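# Press the gauge pin on the magnet-marked post

## Task

Find the fixture post that has the yellow magnet on it. Press that post's gauge pin fully in and keep it there for one second; afterwards the spring may push it back out. Do not disturb the other three pins or move the magnet.

## Robot and tools

Robot: two UR20-type arms, left_arm and right_arm, each with a Robotiq 2F-85 two-finger gripper and a wrist camera (cam_left_wrist and cam_right_wrist, both 896x504). A camera block sits about 10 cm off the wrist axis toward the gripper's +x and turns with it. Fingers point along the gripper's +z and open and close along its y. end_effector_position is the spot between the closed pads; fingertips reach about 19 mm past it when closed and 6 mm when fully open.

Frames: the scene frame has its origin at table-top height, midway between the nominal bases, +z up, +x out over the table, left_arm toward +y. Calibrated bases: left_arm at (+0.060, +0.928, 0) m, quat_wxyz (+1.000, 0, 0, -0.018); right_arm at (-0.064, -0.817, 0) m, quat_wxyz (+1.000, 0, 0, -0.007). Reported hand positions (m), quaternions and velocities are in that arm's own base frame and may be a few cm off. Motion offsets run along the current Hand target's own axes, not the base or scene axes.

execute_actions(actions, cameras): actions is a list of actions; each action is a list of up to 15 rows, one row per control step of 1/30 s, and the last row repeats to fill 15 steps, so one action lasts 0.5 s. Each row is a single flat list of 18 numbers, each in [-1, 1], covering both arms: left dx, dy, dz, rx, ry, rz, gripper position, force_limit, speed, then the same nine for the right. The six pose numbers are an offset from the Hand target as it stood when the action began (every row measured from that same start); 1.0 equals 0.6 m or 180 degrees, and rx, ry, rz form one rotation vector. The next action starts from the new Hand target, so sending the same offset again moves further. All six zero re-asks for the current Hand target. Gripper numbers are absolute commands, not offsets: position +1 = open 85 mm, about -0.8 = pads touching, -1 = close until blocked; speed -1 about 20 mm/s, 0 about 85, +1 about 150; force_limit -1 softest to +1 strongest; both start at +1. A 0 is a real command, so resend the previous gripper numbers to leave a gripper alone. An empty actions list just reports state. cameras: list of names; omitted, null or ["all"] means all, [] none.

move(target, speed, blend, stop_force, zero, blocking, cameras): target is one 18-number row or a list of up to 15 rows, same layout and scale as above; every row is an offset from the Hand targets at the move's start, not from the previous row. Each gripper follows a straight path; all paths finish together, last at least 0.5 s and are cut off at 10 s. speed in m/s, 0.002 to 4.2 (default 0.25), turning limited to twice that in rad/s; one value or one per target. blend in m rounds corners of a list. stop_force in N, 6 to 120, ends an arm's path when its wrist sensor feels that much push against its travel (or 200 N in any direction); the arm then backs off slightly but still presses. It cannot be combined with blocking=false, should not be trusted while the gripper rotates, and should be left out when pulling away from a contact. zero (default true) re-zeroes moving arms before the move. The result adds a move: line: done, off_target, moving, held or fault, plus limits=paced (pose clipped) or limits=held (steps withheld). Moves ignore obstacles and the other arm.

wait(seconds 0 to 10) lets time run with last commands held. stop brakes a running move. zoom_image(camera, region [x0, y0, x1, y1], at most 504x504 px) enlarges part of the latest image. zero_wrist_force(arm) re-zeroes that arm's force sensor. read_manual gives licence text only. finished_scene(scene 1 to 3) ends the scene irreversibly.

Result lines: Hand target (the commanded pose after clipping; offsets start here; the gripper often rests a bit short of it), Tool commands, object_status (0 moving, 1 blocked opening, 2 blocked closing = holding, 3 reached position), position_measured in counts (3 open, 78 = 60 mm, 130 = 40 mm, 180 = 20 mm, 230 pads together), Joint positions and Joint torques (positive toward larger angle, include arm weight), Wrist force and Wrist torque along the end effector's axes plus a line with the peak since last shown, velocities or "within noise", step readings after execute_actions, and MOTOR HOT or fault lines.

Limits and hazards: orientation is clipped each step to 32 degrees from the measured one; commands lag 0.17 to 0.21 s; joint speeds are capped (2.09, 2.62, 3.67 rad/s). Outside force of about 150 N (plus or minus 25) on an arm, or contact torque at joint limits (678, 678, 398, 98.4, 98.4, 98.4 N m), stops that arm for 10 s. Arms are stiff: aiming even slightly beyond a firm surface can fault, so approach slowly with a stop_force and a target only a little past contact. Avoid hitting or squeezing the other arm, passing near an arm's own base, and letting anything leave the table. Motors overheat (warning at 70 °C, brake at 85 °C) from long holds or pushing toward unreachable poses.

For this job: use the wrist cameras to find the post with the yellow magnet, position a gripper above that pin, press in slowly along the pin axis with stop_force, hold about one second, then withdraw without stop_force, touching neither the magnet nor the other pins.

Each tool is called after "Emit:" as name(argument=value, ...) on one line, values as JSON.

## Session

Emit:
execute_actions(actions=[])

Scene clock: 0.00 s.
left_arm: end_effector_position=(+0.6452, +0.5338, +0.3687) position_measured=3 object_status=3 end_effector_quat_wxyz=(+0.054, +0.895, -0.431, +0.101) | right_arm: end_effector_position=(+1.0094, -0.4085, +0.1239) position_measured=3 object_status=3 end_effector_quat_wxyz=(+0.497, -0.362, -0.574, -0.541)
Joint positions: left_arm=[0.541 -1.507 2.094 -2.179 -1.799 -1.706] | right_arm=[2.693 -2.576 -1.22 -2.623 2.507 -0.374]
Joint velocities: within noise
Joint torques (N m): no reading
Motor temperatures (°C): left_arm=[24 36 26 39 35 34] | right_arm=[29 36 36 38 34 39]
Wrist force (N): no reading
Wrist torque (N m): no reading
Wrist force, peak (N): no reading
Hand target: left_arm +0.6452, +0.5338, +0.3687; +0.054, +0.895, -0.431, +0.101 | right_arm +1.0094, -0.4085, +0.1239; +0.497, -0.362, -0.574, -0.541
Tool commands: left_gripper/position=+1.0 left_gripper/force_limit=+1.0 left_gripper/speed=+1.0 right_gripper/position=+1.0 right_gripper/force_limit=+1.0 right_gripper/speed=+1.0

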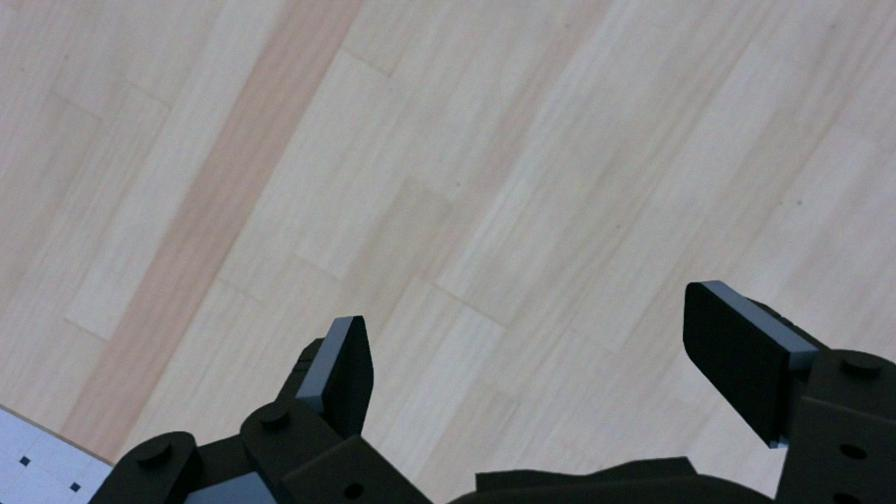

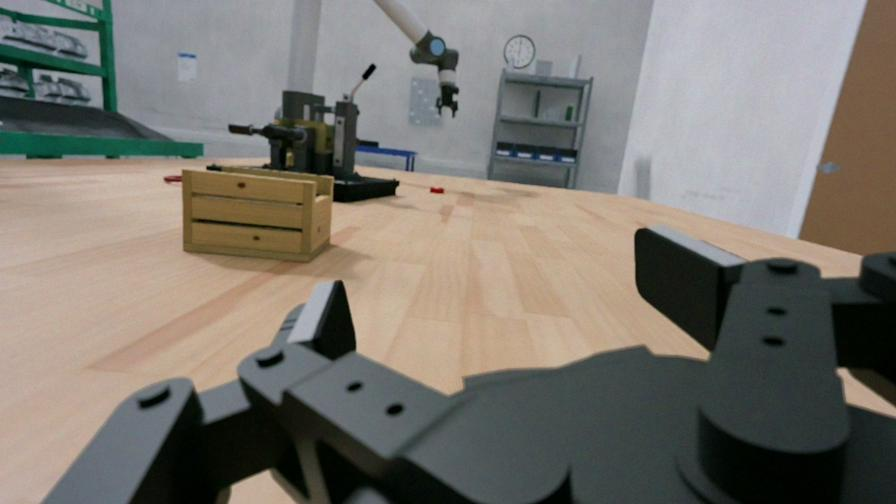

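Emit:
zoom_image(camera="cam_right_wrist", region=[150, 40, 470, 280])

Emit:
zoom_image(camera="cam_right_wrist", region=[220, 50, 410, 210])

Scaled by 1.575 from the camera's 896x504 image, which has a finer 1280x720 frame.

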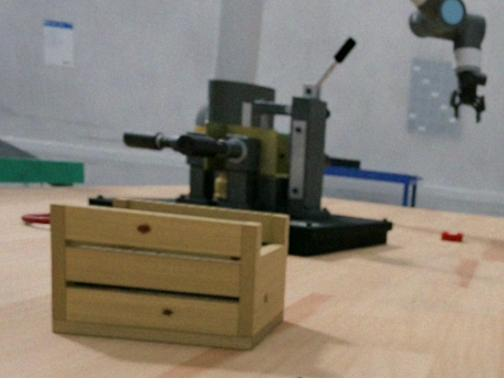

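Scaled by 2.653 from the camera's 896x504 image, which has a finer 1280x720 frame.

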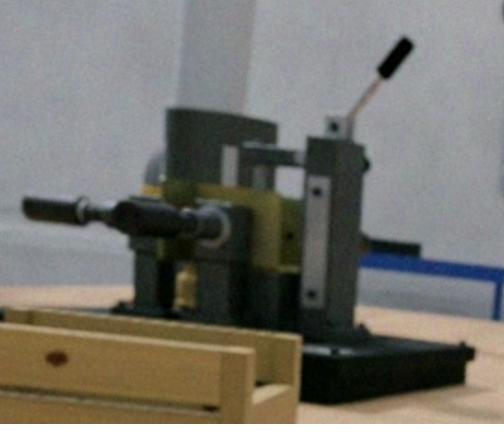

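Emit:
move(target=[0.92,0.355,-0.177,0,0,0,1,1,1,0,0,0,0,0,0,1,1,1], speed=0.5)

Emit:
move(target=[0.223,0.993,0.062,0,0,0,1,1,1,0,0,0,0,0,0,1,1,1], speed=0.5)

Scene clock: 3.17 s.
left_arm: end_effector_position=(+0.8003, +0.0010, +0.5992) position_measured=3 object_status=3 end_effector_quat_wxyz=(+0.054, +0.895, -0.431, +0.101) | right_arm: end_effector_position=(+1.0094, -0.4085, +0.1239) position_measured=3 object_status=3 end_effector_quat_wxyz=(+0.497, -0.362, -0.574, -0.541)
Joint positions: left_arm=[-0.186 -1.723 1.984 -2 -1.727 -2.444] | right_arm=[2.693 -2.576 -1.22 -2.623 2.507 -0.374]
Joint velocities: within noise
Joint torques (N m): left_arm=[-15.53 -38.21 -128.93 -7.24 5.25 -3.97] | right_arm=[-4.04 243.51 74.7 -2.56 0.57 0.3]
Motor temperatures (°C): left_arm=[24 36 26 39 35 34] | right_arm=[29 36 36 38 34 39]
Wrist force (N): left_arm=[-0.4 -0.1 0.2] | right_arm=[0.2 0.2 0.4]
Wrist torque (N m): left_arm=[-0.02 0.00 -0.05] | right_arm=[0.03 -0.03 0.00]
Wrist force, peak (N): left_arm=[4.5 1.5 -0.4] | right_arm=[0.1 0.2 0.6]
Hand target: left_arm +0.8003, +0.0008, +0.5993; +0.054, +0.895, -0.431, +0.101 | right_arm +1.0094, -0.4085, +0.1239; +0.497, -0.362, -0.574, -0.541
Off the commanded pose: left_arm 0.000 m, 0 deg | right_arm 0.000 m, 0 deg.
move: done
camera_calibration:
cam_left_wrist: T_world_to_cam=[[-0.854395, -0.519376, -0.0160802, 0.710716], [-0.518451, 0.849978, 0.0935224, 0.381293], [-0.0349055, 0.0882418, -0.995487, 0.750475], [0, 0, 0, 1]] pos_world=[0.831109, -0.0211849, 0.722858]

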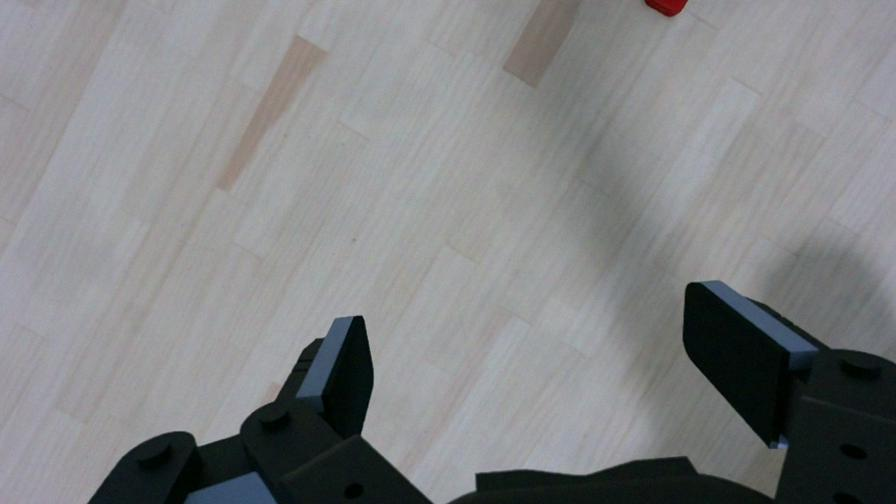

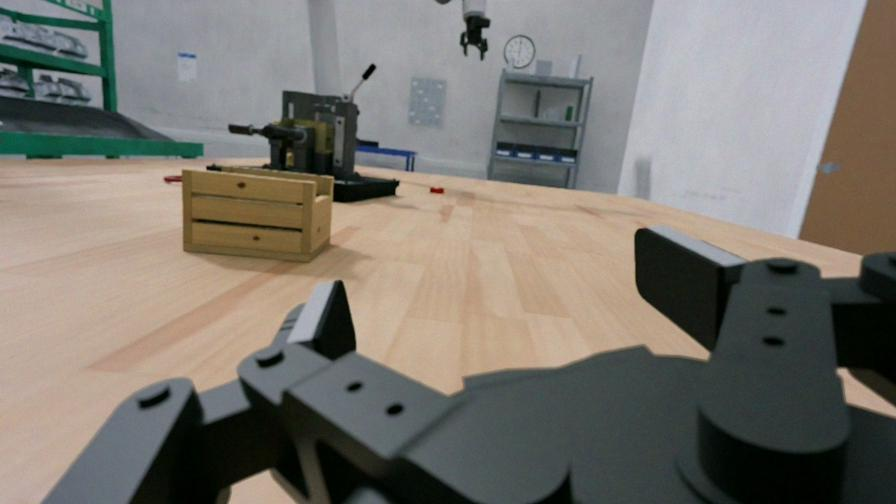

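Scene clock: 5.17 s.
left_arm: end_effector_position=(+0.4209, -0.4789, +0.5990) position_measured=3 object_status=3 end_effector_quat_wxyz=(+0.054, +0.895, -0.431, +0.101) | right_arm: end_effector_position=(+1.0094, -0.4085, +0.1239) position_measured=3 object_status=3 end_effector_quat_wxyz=(+0.497, -0.362, -0.574, -0.541)
Joint positions: left_arm=[-1.204 -1.986 2.17 -1.976 -1.511 -3.442] | right_arm=[2.693 -2.576 -1.22 -2.623 2.507 -0.374]
Joint velocities: within noise
Joint torques (N m): left_arm=[-12.66 19.13 -129.46 -7.46 6.69 -3.02] | right_arm=[-4.1 246.71 74.41 -2.92 1.36 0.45]
Motor temperatures (°C): left_arm=[24 36 26 39 35 34] | right_arm=[29 36 36 38 34 39]
Wrist force (N): left_arm=[0.3 -0.7 0.0] | right_arm=[0.2 0.1 0.3]
Wrist torque (N m): left_arm=[-0.16 -0.04 0.04] | right_arm=[0.02 -0.04 0.00]
Wrist force, peak (N): left_arm=[-0.7 -4.9 0.0] | right_arm=[0.1 0.5 0.5]
Hand target: left_arm +0.4208, -0.4790, +0.5990; +0.054, +0.895, -0.431, +0.101 | right_arm +1.0094, -0.4085, +0.1239; +0.497, -0.362, -0.574, -0.541
Off the commanded pose: left_arm 0.000 m, 0 deg | right_arm 0.000 m, 0 deg.
move: done
camera_calibration:
cam_left_wrist: T_world_to_cam=[[-0.854395, -0.519376, -0.0160802, 0.137357], [-0.518451, 0.849978, 0.0935224, 0.59244], [-0.0349055, 0.0882418, -0.995487, 0.779272], [0, 0, 0, 1]] pos_world=[0.451709, -0.500985, 0.722558]

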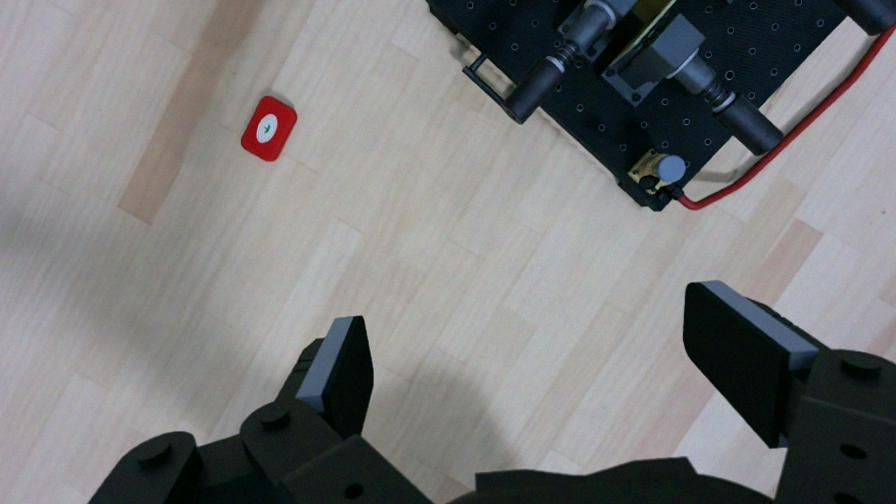

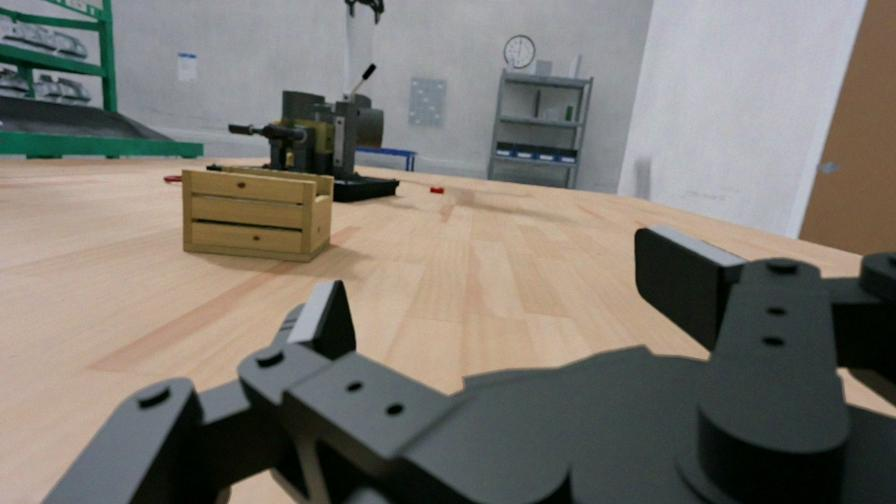

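Emit:
move(target=[0.227,0.655,0.06,0,0,0,1,1,1,0,0,0,0,0,0,1,1,1], speed=0.4)

Emit:
zoom_image(camera="cam_left_wrist", region=[200, 0, 700, 350])

Scene clock: 7.20 s.
left_arm: end_effector_position=(+0.2013, -0.8339, +0.5985) position_measured=3 object_status=3 end_effector_quat_wxyz=(+0.054, +0.895, -0.431, +0.101) | right_arm: end_effector_position=(+1.0094, -0.4085, +0.1239) position_measured=3 object_status=3 end_effector_quat_wxyz=(+0.497, -0.362, -0.574, -0.541)
Joint positions: left_arm=[-1.629 -1.684 1.954 -2.019 -1.426 -3.861] | right_arm=[2.693 -2.576 -1.22 -2.623 2.507 -0.374]
Joint velocities: within noise
Joint torques (N m): left_arm=[-15.31 -45.84 -126.56 -6.74 6.58 -4.58] | right_arm=[-0.55 252.01 73.62 -1.61 2.57 1.13]
Motor temperatures (°C): left_arm=[24 36 26 39 35 34] | right_arm=[29 36 36 38 34 39]
Wrist force (N): left_arm=[0.3 -0.6 0.2] | right_arm=[0.1 0.1 0.2]
Wrist torque (N m): left_arm=[-0.09 -0.06 0.01] | right_arm=[0.01 -0.02 0.00]
Wrist force, peak (N): left_arm=[-1.1 -4.2 -0.6] | right_arm=[0.2 0.4 0.5]
Hand target: left_arm +0.2012, -0.8341, +0.5985; +0.054, +0.895, -0.431, +0.101 | right_arm +1.0094, -0.4085, +0.1239; +0.497, -0.362, -0.574, -0.541
Off the commanded pose: left_arm 0.000 m, 0 deg | right_arm 0.000 m, 0 deg.
move: done
camera_calibration:
cam_left_wrist: T_world_to_cam=[[-0.854391, -0.519383, -0.0160287, -0.234696], [-0.518456, 0.849984, 0.0934379, 0.780435], [-0.0349059, 0.0881427, -0.995496, 0.802456], [0, 0, 0, 1]] pos_world=[0.232109, -0.855985, 0.722158]

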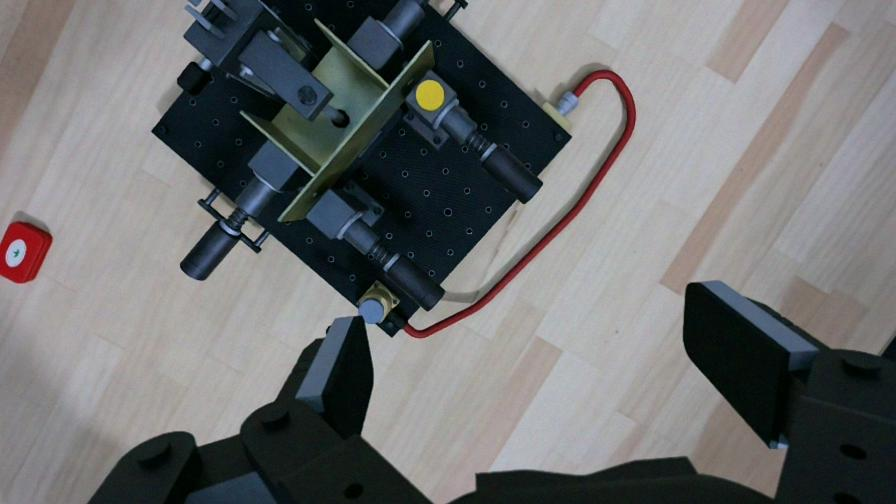

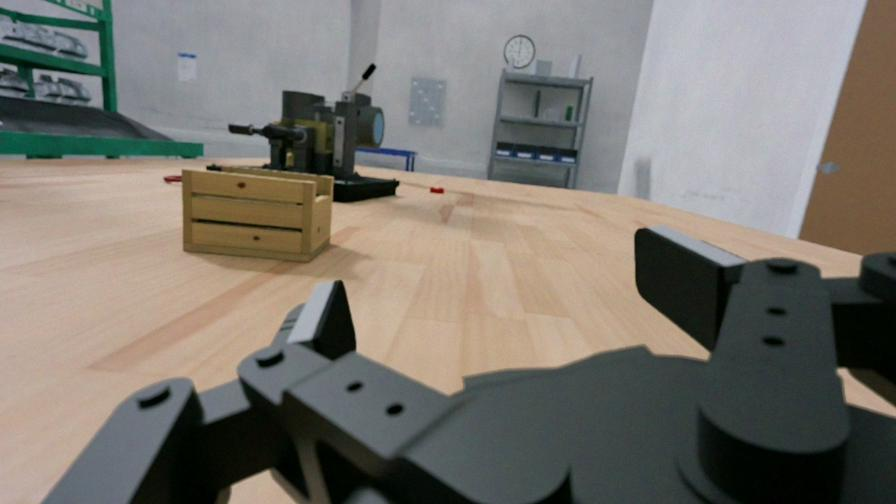

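Scaled by 1.008 from the camera's 896x504 image, which has a finer 1280x720 frame.

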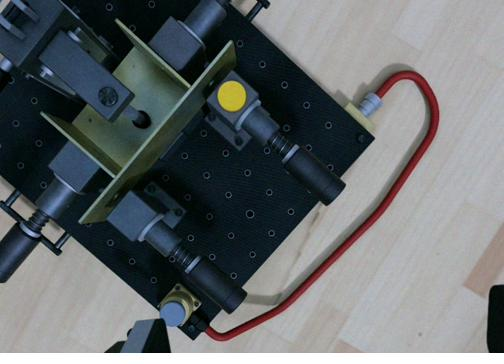

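Emit:
move(target=[-0.157,0.03,0.272,0,0,0,-0.85,-1,0,0,0,0,0,0,0,1,1,1], speed=0.4, cameras=["cam_left_wrist"])

Emit:
zoom_image(camera="cam_left_wrist", region=[300, 0, 804, 320])

Scene clock: 10.23 s.
left_arm: end_effector_position=(+0.1517, -0.8036, +0.4184) position_measured=232 object_status=3 end_effector_quat_wxyz=(+0.054, +0.895, -0.431, +0.101) | right_arm: end_effector_position=(+1.0094, -0.4085, +0.1239) position_measured=3 object_status=3 end_effector_quat_wxyz=(+0.497, -0.362, -0.574, -0.541)
Joint positions: left_arm=[-1.7 -1.639 2.182 -2.281 -1.414 -3.931] | right_arm=[2.693 -2.576 -1.22 -2.623 2.507 -0.374]
Joint velocities: within noise
Joint torques (N m): left_arm=[-14.72 -44.67 -74.05 -13.61 6.66 -4.18] | right_arm=[3.36 253.77 73.21 -1.25 3.04 2.09]
Motor temperatures (°C): left_arm=[24 36 26 39 35 34] | right_arm=[29 36 36 38 34 39]
Wrist force (N): left_arm=[0.0 -0.5 -0.3] | right_arm=[0.3 0.1 0.2]
Wrist torque (N m): left_arm=[-0.09 0.00 0.07] | right_arm=[0.01 -0.05 0.00]
Wrist force, peak (N): left_arm=[2.2 -1.2 -3.6] | right_arm=[0.3 0.7 0.4]
Hand target: left_arm +0.1517, -0.8035, +0.4184; +0.054, +0.895, -0.431, +0.101 | right_arm +1.0094, -0.4085, +0.1239; +0.497, -0.362, -0.574, -0.541
Off the commanded pose: left_arm 0.000 m, 0 deg | right_arm 0.000 m, 0 deg.
move: done
camera_calibration:
cam_left_wrist: T_world_to_cam=[[-0.854395, -0.519376, -0.0160802, -0.264191], [-0.518451, 0.849978, 0.0935224, 0.745751], [-0.0349055, 0.0882418, -0.995487, 0.618742], [0, 0, 0, 1]] pos_world=[0.182509, -0.825685, 0.541958]
Images, in order (width x height): cam_left_wrist 896x504.

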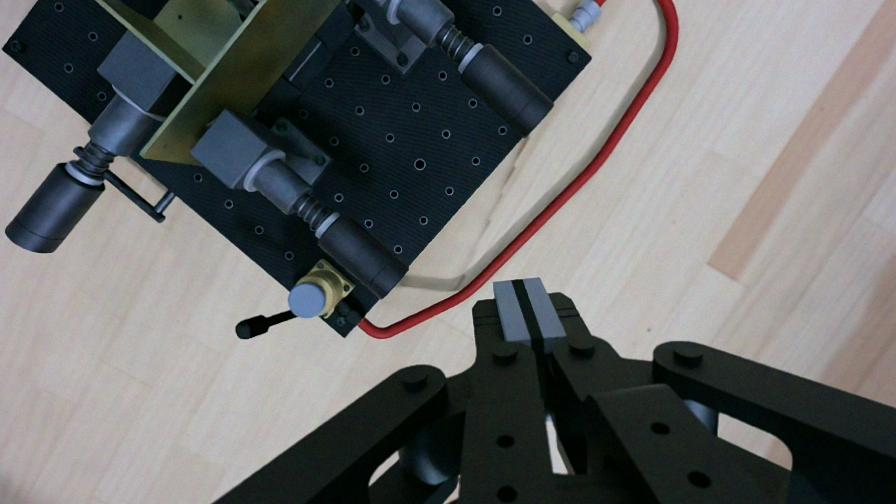

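Scaled by 1.000.

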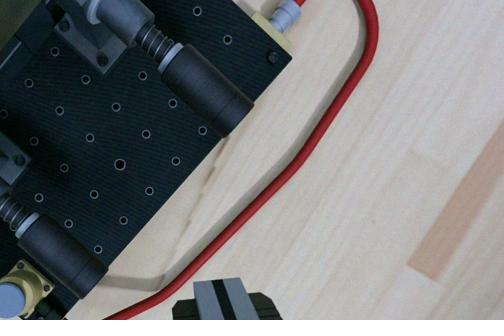

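Emit:
move(target=[0.074,0.182,0.019,-0.0869,-0.0371,0.765,-0.85,-1,0,0,0,0,0,0,0,1,1,1], speed=0.6, cameras=["cam_left_wrist"])

Scene clock: 14.27 s.
left_arm: end_effector_position=(+0.0949, -0.9074, +0.4184) position_measured=232 object_status=3 end_effector_quat_wxyz=(+0.000, +0.086, +0.996, +0.000) | right_arm: end_effector_position=(+1.0094, -0.4085, +0.1239) position_measured=3 object_status=3 end_effector_quat_wxyz=(+0.497, -0.362, -0.574, -0.541)
Joint positions: left_arm=[-1.688 -1.471 1.955 -2.054 -1.571 -1.517] | right_arm=[2.693 -2.576 -1.22 -2.623 2.507 -0.374]
Joint velocities: within noise
Joint torques (N m): left_arm=[-21.98 -84.34 -119.86 -6.41 -0.03 2.8] | right_arm=[-3.37 252.71 75.08 -0.89 3.55 3.09]
Motor temperatures (°C): left_arm=[24 36 26 39 35 34] | right_arm=[29 36 36 37 34 39]
Wrist force (N): left_arm=[-0.1 -0.3 -0.4] | right_arm=[-0.2 0.2 0.2]
Wrist torque (N m): left_arm=[-0.15 -0.10 0.05] | right_arm=[0.02 0.04 -0.01]
Wrist force, peak (N): left_arm=[0.1 -1.4 -0.6] | right_arm=[-0.1 0.5 0.5]
Hand target: left_arm +0.0949, -0.9074, +0.4184; +0.000, +0.086, +0.996, +0.000 | right_arm +1.0094, -0.4085, +0.1239; +0.497, -0.362, -0.574, -0.541
Off the commanded pose: left_arm 0.000 m, 0 deg | right_arm 0.000 m, 0 deg.
move: done
camera_calibration:
cam_left_wrist: T_world_to_cam=[[0.29628, 0.955091, 0.00435795, 0.853575], [0.905934, -0.28247, 0.315426, -0.450997], [0.302492, -0.0895064, -0.94894, 0.413138], [0, 0, 0, 1]] pos_world=[0.0307057, -0.905657, 0.53058]
Images, in order (width x height): cam_left_wrist 896x504.

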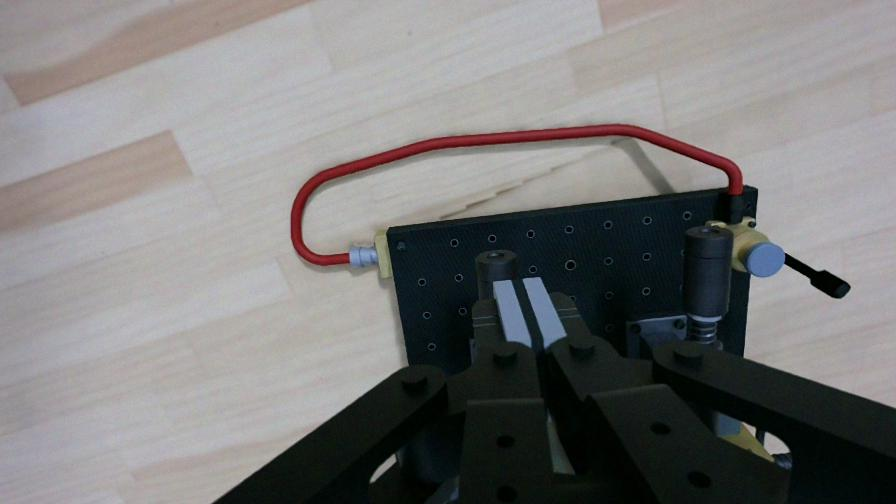

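Emit:
move(target=[0.0017,0.0098,0.4223,0,0,0,-0.85,-1,0,0,0,0,0,0,0,1,1,1], speed=0.3, cameras=["cam_left_wrist"])

Emit:
move(target=[-0.2,0,0,0,0,0,-0.85,-1,0,0,0,0,0,0,0,1,1,1], speed=0.03, stop_force=8)

Scene clock: 16.70 s.
left_arm: end_effector_position=(+0.0946, -0.9013, +0.1652) position_measured=232 object_status=3 end_effector_quat_wxyz=(+0.000, +0.086, +0.996, +0.000) | right_arm: end_effector_position=(+1.0094, -0.4085, +0.1239) position_measured=3 object_status=3 end_effector_quat_wxyz=(+0.497, -0.362, -0.574, -0.541)
Joint positions: left_arm=[-1.69 -1.27 2.141 -2.442 -1.572 -1.518] | right_arm=[2.693 -2.576 -1.22 -2.623 2.507 -0.374]
Joint velocities: within noise
Joint torques (N m): left_arm=[17.5 -101.56 -53.11 -14.61 0.57 1.24] | right_arm=[-0.87 256.83 75.11 -0.63 3.83 3.64]
Motor temperatures (°C): left_arm=[24 36 26 39 35 34] | right_arm=[29 36 36 37 34 39]
Wrist force (N): left_arm=[0.1 -0.5 -0.1] | right_arm=[0.1 0.3 0.4]
Wrist torque (N m): left_arm=[-0.22 -0.14 0.08] | right_arm=[0.05 -0.02 -0.01]
Wrist force, peak (N): left_arm=[0.0 -0.4 -4.1] | right_arm=[0.5 0.5 0.3]
Hand target: left_arm +0.0947, -0.9013, +0.1650; +0.000, +0.086, +0.996, +0.000 | right_arm +1.0094, -0.4085, +0.1239; +0.497, -0.362, -0.574, -0.541
Off the commanded pose: left_arm 0.000 m, 0 deg | right_arm 0.000 m, 0 deg.
move: done
camera_calibration:
cam_left_wrist: T_world_to_cam=[[0.296487, 0.955027, 0.00440192, 0.848836], [0.905896, -0.282688, 0.31534, -0.369399], [0.302402, -0.0895065, -0.948969, 0.173483], [0, 0, 0, 1]] pos_world=[0.0305066, -0.899558, 0.27738]
Images, in order (width x height): cam_left_wrist 896x504.

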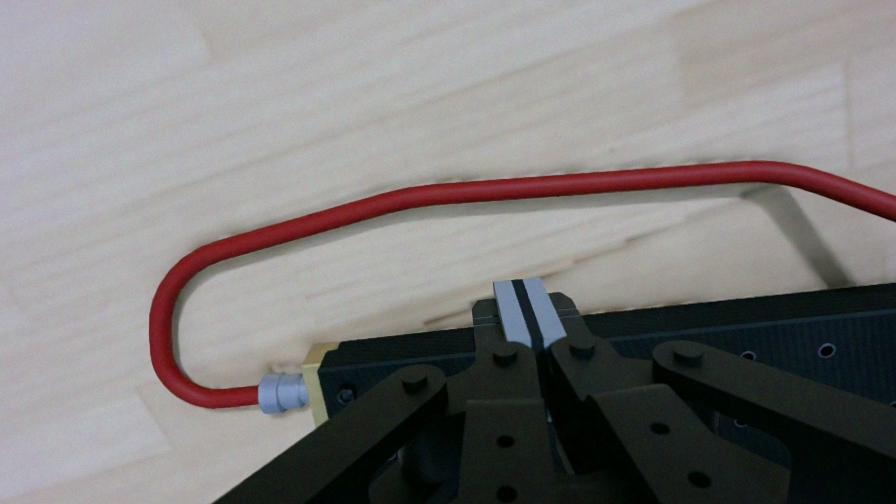

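Scene clock: 19.93 s.
left_arm: end_effector_position=(+0.1532, -0.9114, +0.1649) position_measured=232 object_status=3 end_effector_quat_wxyz=(+0.000, +0.086, +0.996, +0.000) | right_arm: end_effector_position=(+1.0094, -0.4085, +0.1239) position_measured=3 object_status=3 end_effector_quat_wxyz=(+0.497, -0.362, -0.574, -0.541)
Joint positions: left_arm=[-1.623 -1.253 2.116 -2.433 -1.571 -1.451] | right_arm=[2.693 -2.576 -1.22 -2.623 2.507 -0.374]
Joint velocities: within noise
Joint torques (N m): left_arm=[-15.36 -161.32 -54.54 -12.56 3.72 -4.41] | right_arm=[-3.02 253.23 73.31 -0.41 3.29 3.79]
Motor temperatures (°C): left_arm=[24 36 26 39 35 34] | right_arm=[29 36 36 37 34 39]
Wrist force (N): left_arm=[-0.3 -0.2 -0.1] | right_arm=[0.4 0.6 0.3]
Wrist torque (N m): left_arm=[-0.13 -0.05 0.07] | right_arm=[0.10 -0.08 0.00]
Wrist force, peak (N): left_arm=[6.1 0.3 0.0] | right_arm=[0.2 0.5 0.7]
Hand target: left_arm +0.1532, -0.9114, +0.1649; +0.000, +0.086, +0.996, +0.000 (not the last commanded pose) | right_arm +1.0094, -0.4085, +0.1239; +0.497, -0.362, -0.574, -0.541
Off the commanded pose: left_arm 0.061 m, 0 deg | right_arm 0.000 m, 0 deg.
move: contact (left_arm)
camera_calibration:
cam_left_wrist: T_world_to_cam=[[0.296478, 0.955029, 0.00443002, 0.841104], [0.905869, -0.28268, 0.315425, -0.42529], [0.302493, -0.0895037, -0.94894, 0.154655], [0, 0, 0, 1]] pos_world=[0.0891064, -0.909658, 0.27718]

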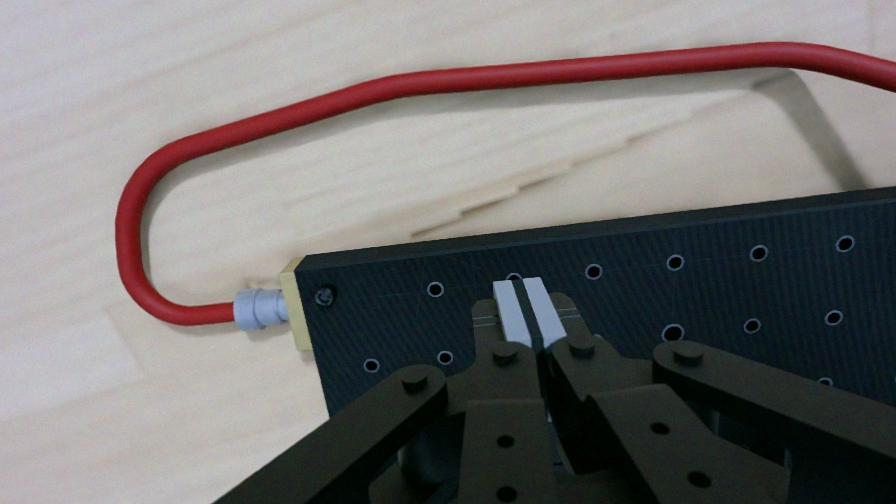

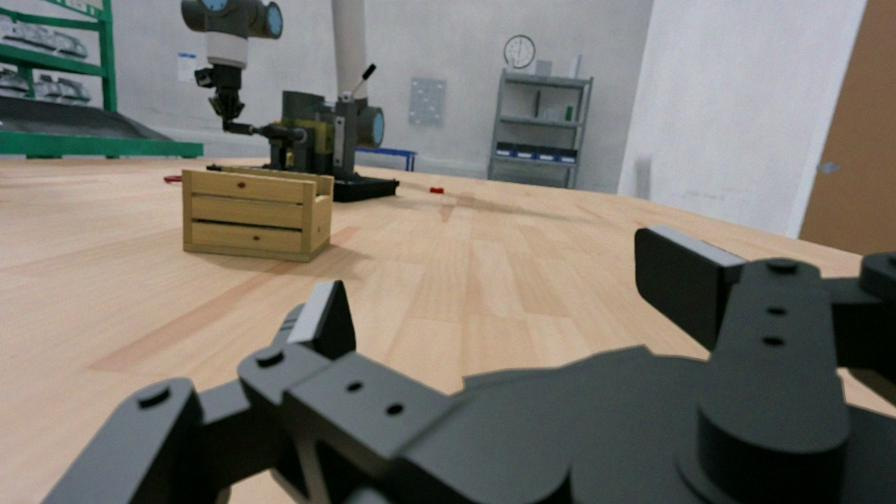

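Emit:
zoom_image(camera="cam_right_wrist", region=[170, 50, 330, 200])

Emit:
move(target=[-0.1,0,0,0,0,0,-0.85,-1,0,0,0,0,0,0,0,1,1,1], speed=0.02, stop_force=30, cameras=["cam_right_wrist"])

Emit:
zoom_image(camera="cam_right_wrist", region=[170, 50, 330, 200])

Scaled by 3.150 from the camera's 896x504 image, which has a finer 1280x720 frame.

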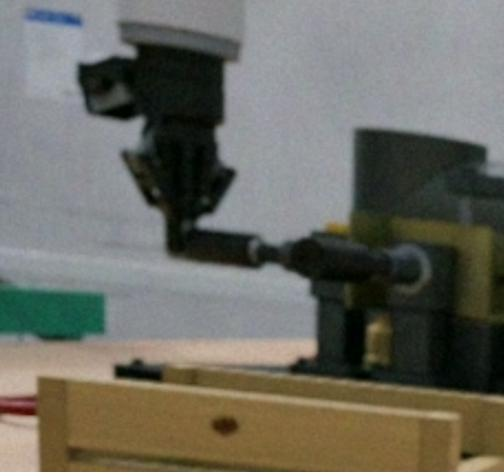

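Scene clock: 22.50 s.
left_arm: end_effector_position=(+0.1732, -0.9149, +0.1649) position_measured=232 object_status=3 end_effector_quat_wxyz=(+0.000, +0.086, +0.996, +0.000) | right_arm: end_effector_position=(+1.0094, -0.4085, +0.1239) position_measured=3 object_status=3 end_effector_quat_wxyz=(+0.497, -0.362, -0.574, -0.541)
Joint positions: left_arm=[-1.601 -1.247 2.106 -2.429 -1.571 -1.429] | right_arm=[2.693 -2.576 -1.22 -2.623 2.507 -0.374]
Joint velocities: within noise
Joint torques (N m): left_arm=[3.91 -172.32 -58.81 -10.08 8.87 -3.59] | right_arm=[-3.27 250.8 73.92 0.02 3.85 3.71]
Motor temperatures (°C): left_arm=[24 36 26 39 35 34] | right_arm=[29 36 36 37 34 39]
Wrist force (N): left_arm=[27.1 -5.7 5.3] | right_arm=[0.3 0.4 -0.1]
Wrist torque (N m): left_arm=[-0.13 -0.34 0.00] | right_arm=[0.07 -0.06 0.00]
Wrist force, peak (N): left_arm=[88.6 11.9 -16.5] | right_arm=[0.1 0.5 0.5]
Hand target: left_arm +0.1732, -0.9149, +0.1649; +0.000, +0.086, +0.996, +0.000 (not the last commanded pose) | right_arm +1.0094, -0.4085, +0.1239; +0.497, -0.362, -0.574, -0.541
Off the commanded pose: left_arm 0.040 m, 0 deg | right_arm 0.000 m, 0 deg.
move: contact (left_arm)
Images, in order (width x height): cam_right_wrist 896x504.

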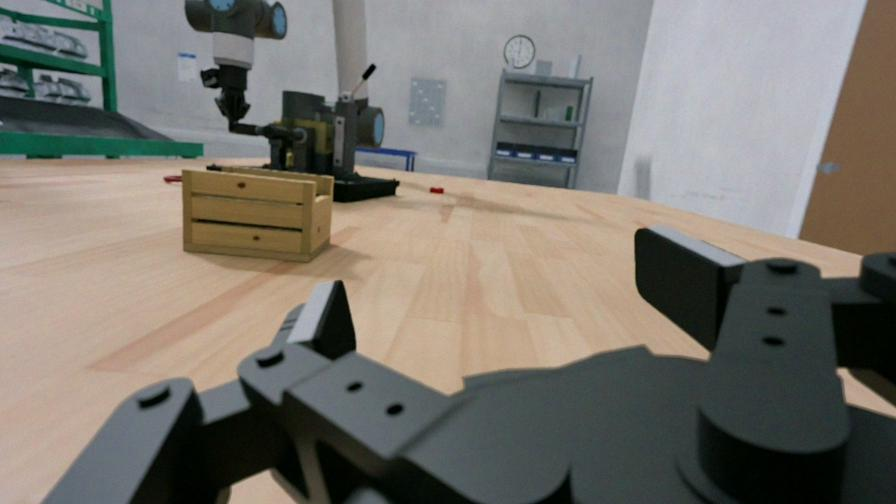

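Scaled by 3.150 from the camera's 896x504 image, which has a finer 1280x720 frame.

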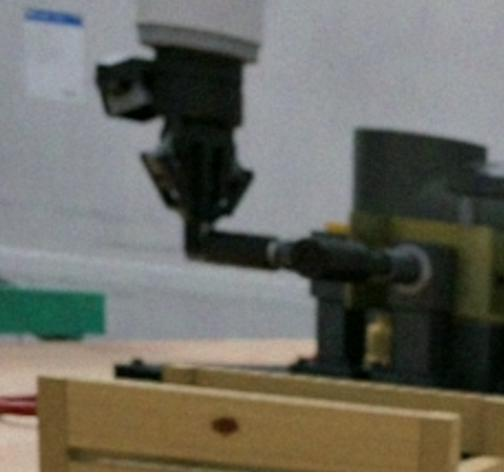

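Emit:
move(target=[-0.02,0,0,0,0,0,-0.85,-1,0,0,0,0,0,0,0,1,1,1], speed=0.005, stop_force=20, cameras=[])

Emit:
wait(seconds=1.3, cameras=["cam_right_wrist"])

Scene clock: 23.73 s.
left_arm: end_effector_position=(+0.1734, -0.9149, +0.1649) position_measured=232 object_status=3 end_effector_quat_wxyz=(+0.000, +0.086, +0.996, +0.000) | right_arm: end_effector_position=(+1.0094, -0.4085, +0.1239) position_measured=3 object_status=3 end_effector_quat_wxyz=(+0.497, -0.362, -0.574, -0.541)
Joint positions: left_arm=[-1.601 -1.247 2.106 -2.429 -1.572 -1.429] | right_arm=[2.693 -2.576 -1.22 -2.623 2.507 -0.374]
Joint velocities: within noise
Joint torques (N m): left_arm=[24.6 -155.98 -72.18 -9.14 22 -4.55] | right_arm=[-6.66 253 75.37 -0.66 3.89 3.02]
Motor temperatures (°C): left_arm=[24 36 26 39 35 34] | right_arm=[29 36 36 37 34 39]
Wrist force (N): left_arm=[49.5 -9.4 3.7] | right_arm=[0.0 0.6 0.5]
Wrist torque (N m): left_arm=[-0.19 -0.66 -0.05] | right_arm=[0.10 -0.01 0.00]
Wrist force, peak (N): left_arm=[54.6 -14.2 5.2] | right_arm=[0.1 0.3 0.8]
Hand target: left_arm +0.1734, -0.9148, +0.1649; +0.000, +0.086, +0.996, +0.000 (not the last commanded pose) | right_arm +1.0094, -0.4085, +0.1239; +0.497, -0.362, -0.574, -0.541
Off the commanded pose: left_arm 0.012 m, 0 deg | right_arm 0.000 m, 0 deg.
move: contact (left_arm)
No camera images: "cameras" was empty.

Scene clock: 25.03 s.
left_arm: end_effector_position=(+0.1734, -0.9148, +0.1649) position_measured=232 object_status=3 end_effector_quat_wxyz=(+0.000, +0.086, +0.996, +0.000) | right_arm: end_effector_position=(+1.0094, -0.4085, +0.1239) position_measured=3 object_status=3 end_effector_quat_wxyz=(+0.497, -0.362, -0.574, -0.541)
Joint positions: left_arm=[-1.601 -1.247 2.106 -2.429 -1.572 -1.429] | right_arm=[2.693 -2.576 -1.22 -2.623 2.507 -0.374]
Joint velocities: within noise
Joint torques (N m): left_arm=[18.74 -162.18 -54.34 -12.38 20.89 -3.7] | right_arm=[-5.86 255.94 74.2 -0.84 3.04 4.4]
Motor temperatures (°C): left_arm=[24 36 26 39 35 34] | right_arm=[29 36 36 37 34 39]
Wrist force (N): left_arm=[48.5 -9.1 1.6] | right_arm=[0.1 0.3 0.5]
Wrist torque (N m): left_arm=[-0.21 -0.65 -0.06] | right_arm=[0.06 -0.01 -0.01]
Wrist force, peak (N): left_arm=[49.6 -9.2 3.5] | right_arm=[0.1 0.3 0.5]
Hand target: left_arm +0.1734, -0.9148, +0.1649; +0.000, +0.086, +0.996, +0.000 (not the last commanded pose) | right_arm +1.0094, -0.4085, +0.1239; +0.497, -0.362, -0.574, -0.541
Tool commands: left_gripper/position=-0.85 left_gripper/force_limit=-1.0 left_gripper/speed=+0.0 right_gripper/position=+1.0 right_gripper/force_limit=+1.0 right_gripper/speed=+1.0
Off the commanded pose: left_arm 0.012 m, 0 deg | right_arm 0.000 m, 0 deg.
wait: 1.30 s; at rest by 0.17 s
Images, in order (width x height): cam_right_wrist 896x504.

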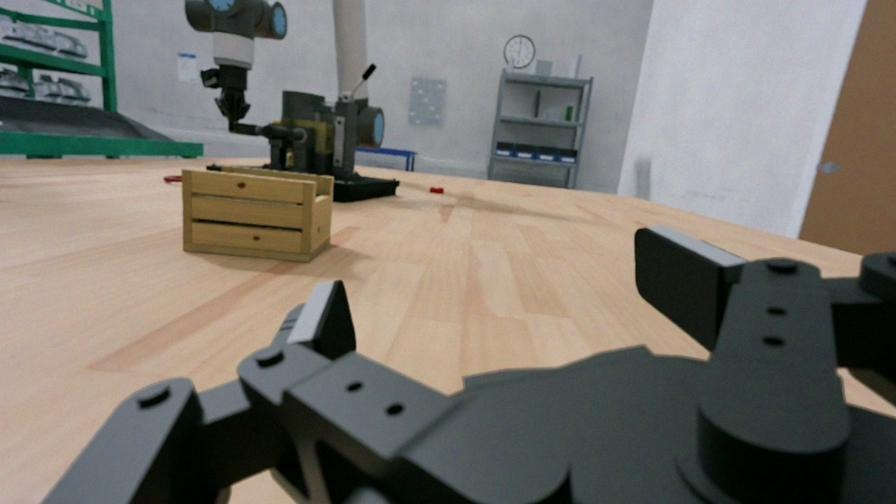

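Emit:
move(target=[0.07,0,0,0,0,0,-0.85,-1,0,0,0,0,0,0,0,1,1,1], speed=0.05, cameras=["cam_left_wrist"])

Emit:
finished_scene(scene=1)

Scene clock: 26.40 s.
left_arm: end_effector_position=(+0.1322, -0.9077, +0.1649) position_measured=232 object_status=3 end_effector_quat_wxyz=(+0.000, +0.086, +0.996, +0.000) | right_arm: end_effector_position=(+1.0094, -0.4085, +0.1239) position_measured=3 object_status=3 end_effector_quat_wxyz=(+0.497, -0.362, -0.574, -0.541)
Joint positions: left_arm=[-1.647 -1.26 2.126 -2.436 -1.572 -1.475] | right_arm=[2.693 -2.576 -1.22 -2.623 2.507 -0.374]
Joint velocities: within noise
Joint torques (N m): left_arm=[-17.98 -162.6 -51.69 -14.02 -3.57 -4.36] | right_arm=[-6.91 254.62 74.13 -1.29 3.39 2.85]
Motor temperatures (°C): left_arm=[24 36 26 39 35 34] | right_arm=[29 36 36 37 34 39]
Wrist force (N): left_arm=[-2.0 4.3 -0.5] | right_arm=[0.0 0.3 0.1]
Wrist torque (N m): left_arm=[0.67 0.26 0.06] | right_arm=[0.05 0.00 0.00]
Wrist force, peak (N): left_arm=[48.9 -8.9 1.4] | right_arm=[0.2 0.5 0.5]
Hand target: left_arm +0.1321, -0.9076, +0.1649; +0.000, +0.086, +0.996, +0.000 | right_arm +1.0094, -0.4085, +0.1239; +0.497, -0.362, -0.574, -0.541
Off the commanded pose: left_arm 0.000 m, 0 deg | right_arm 0.000 m, 0 deg.
move: done
camera_calibration:
cam_left_wrist: T_world_to_cam=[[0.296442, 0.955041, 0.00445466, 0.843802], [0.905951, -0.282675, 0.315196, -0.405159], [0.302284, -0.0894017, -0.949016, 0.161466], [0, 0, 0, 1]] pos_world=[0.0681067, -0.905958, 0.27718]
Images, in order (width x height): cam_left_wrist 896x504.

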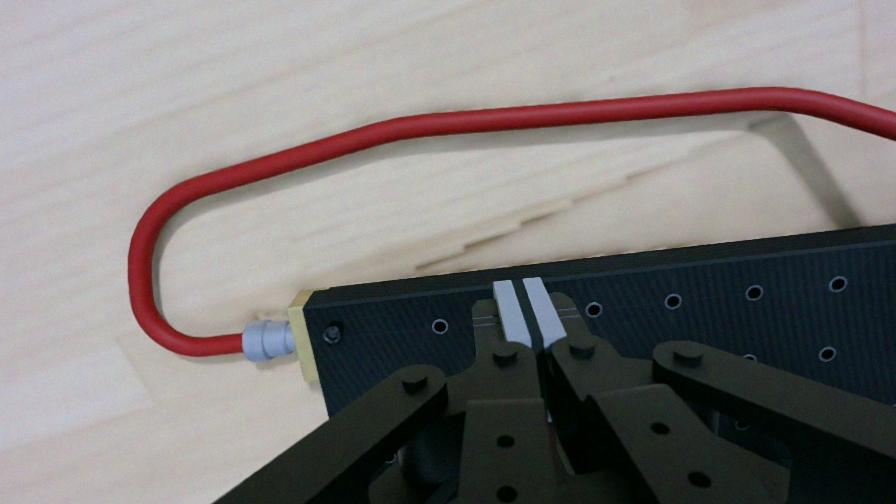

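The scene is finished: the task was done.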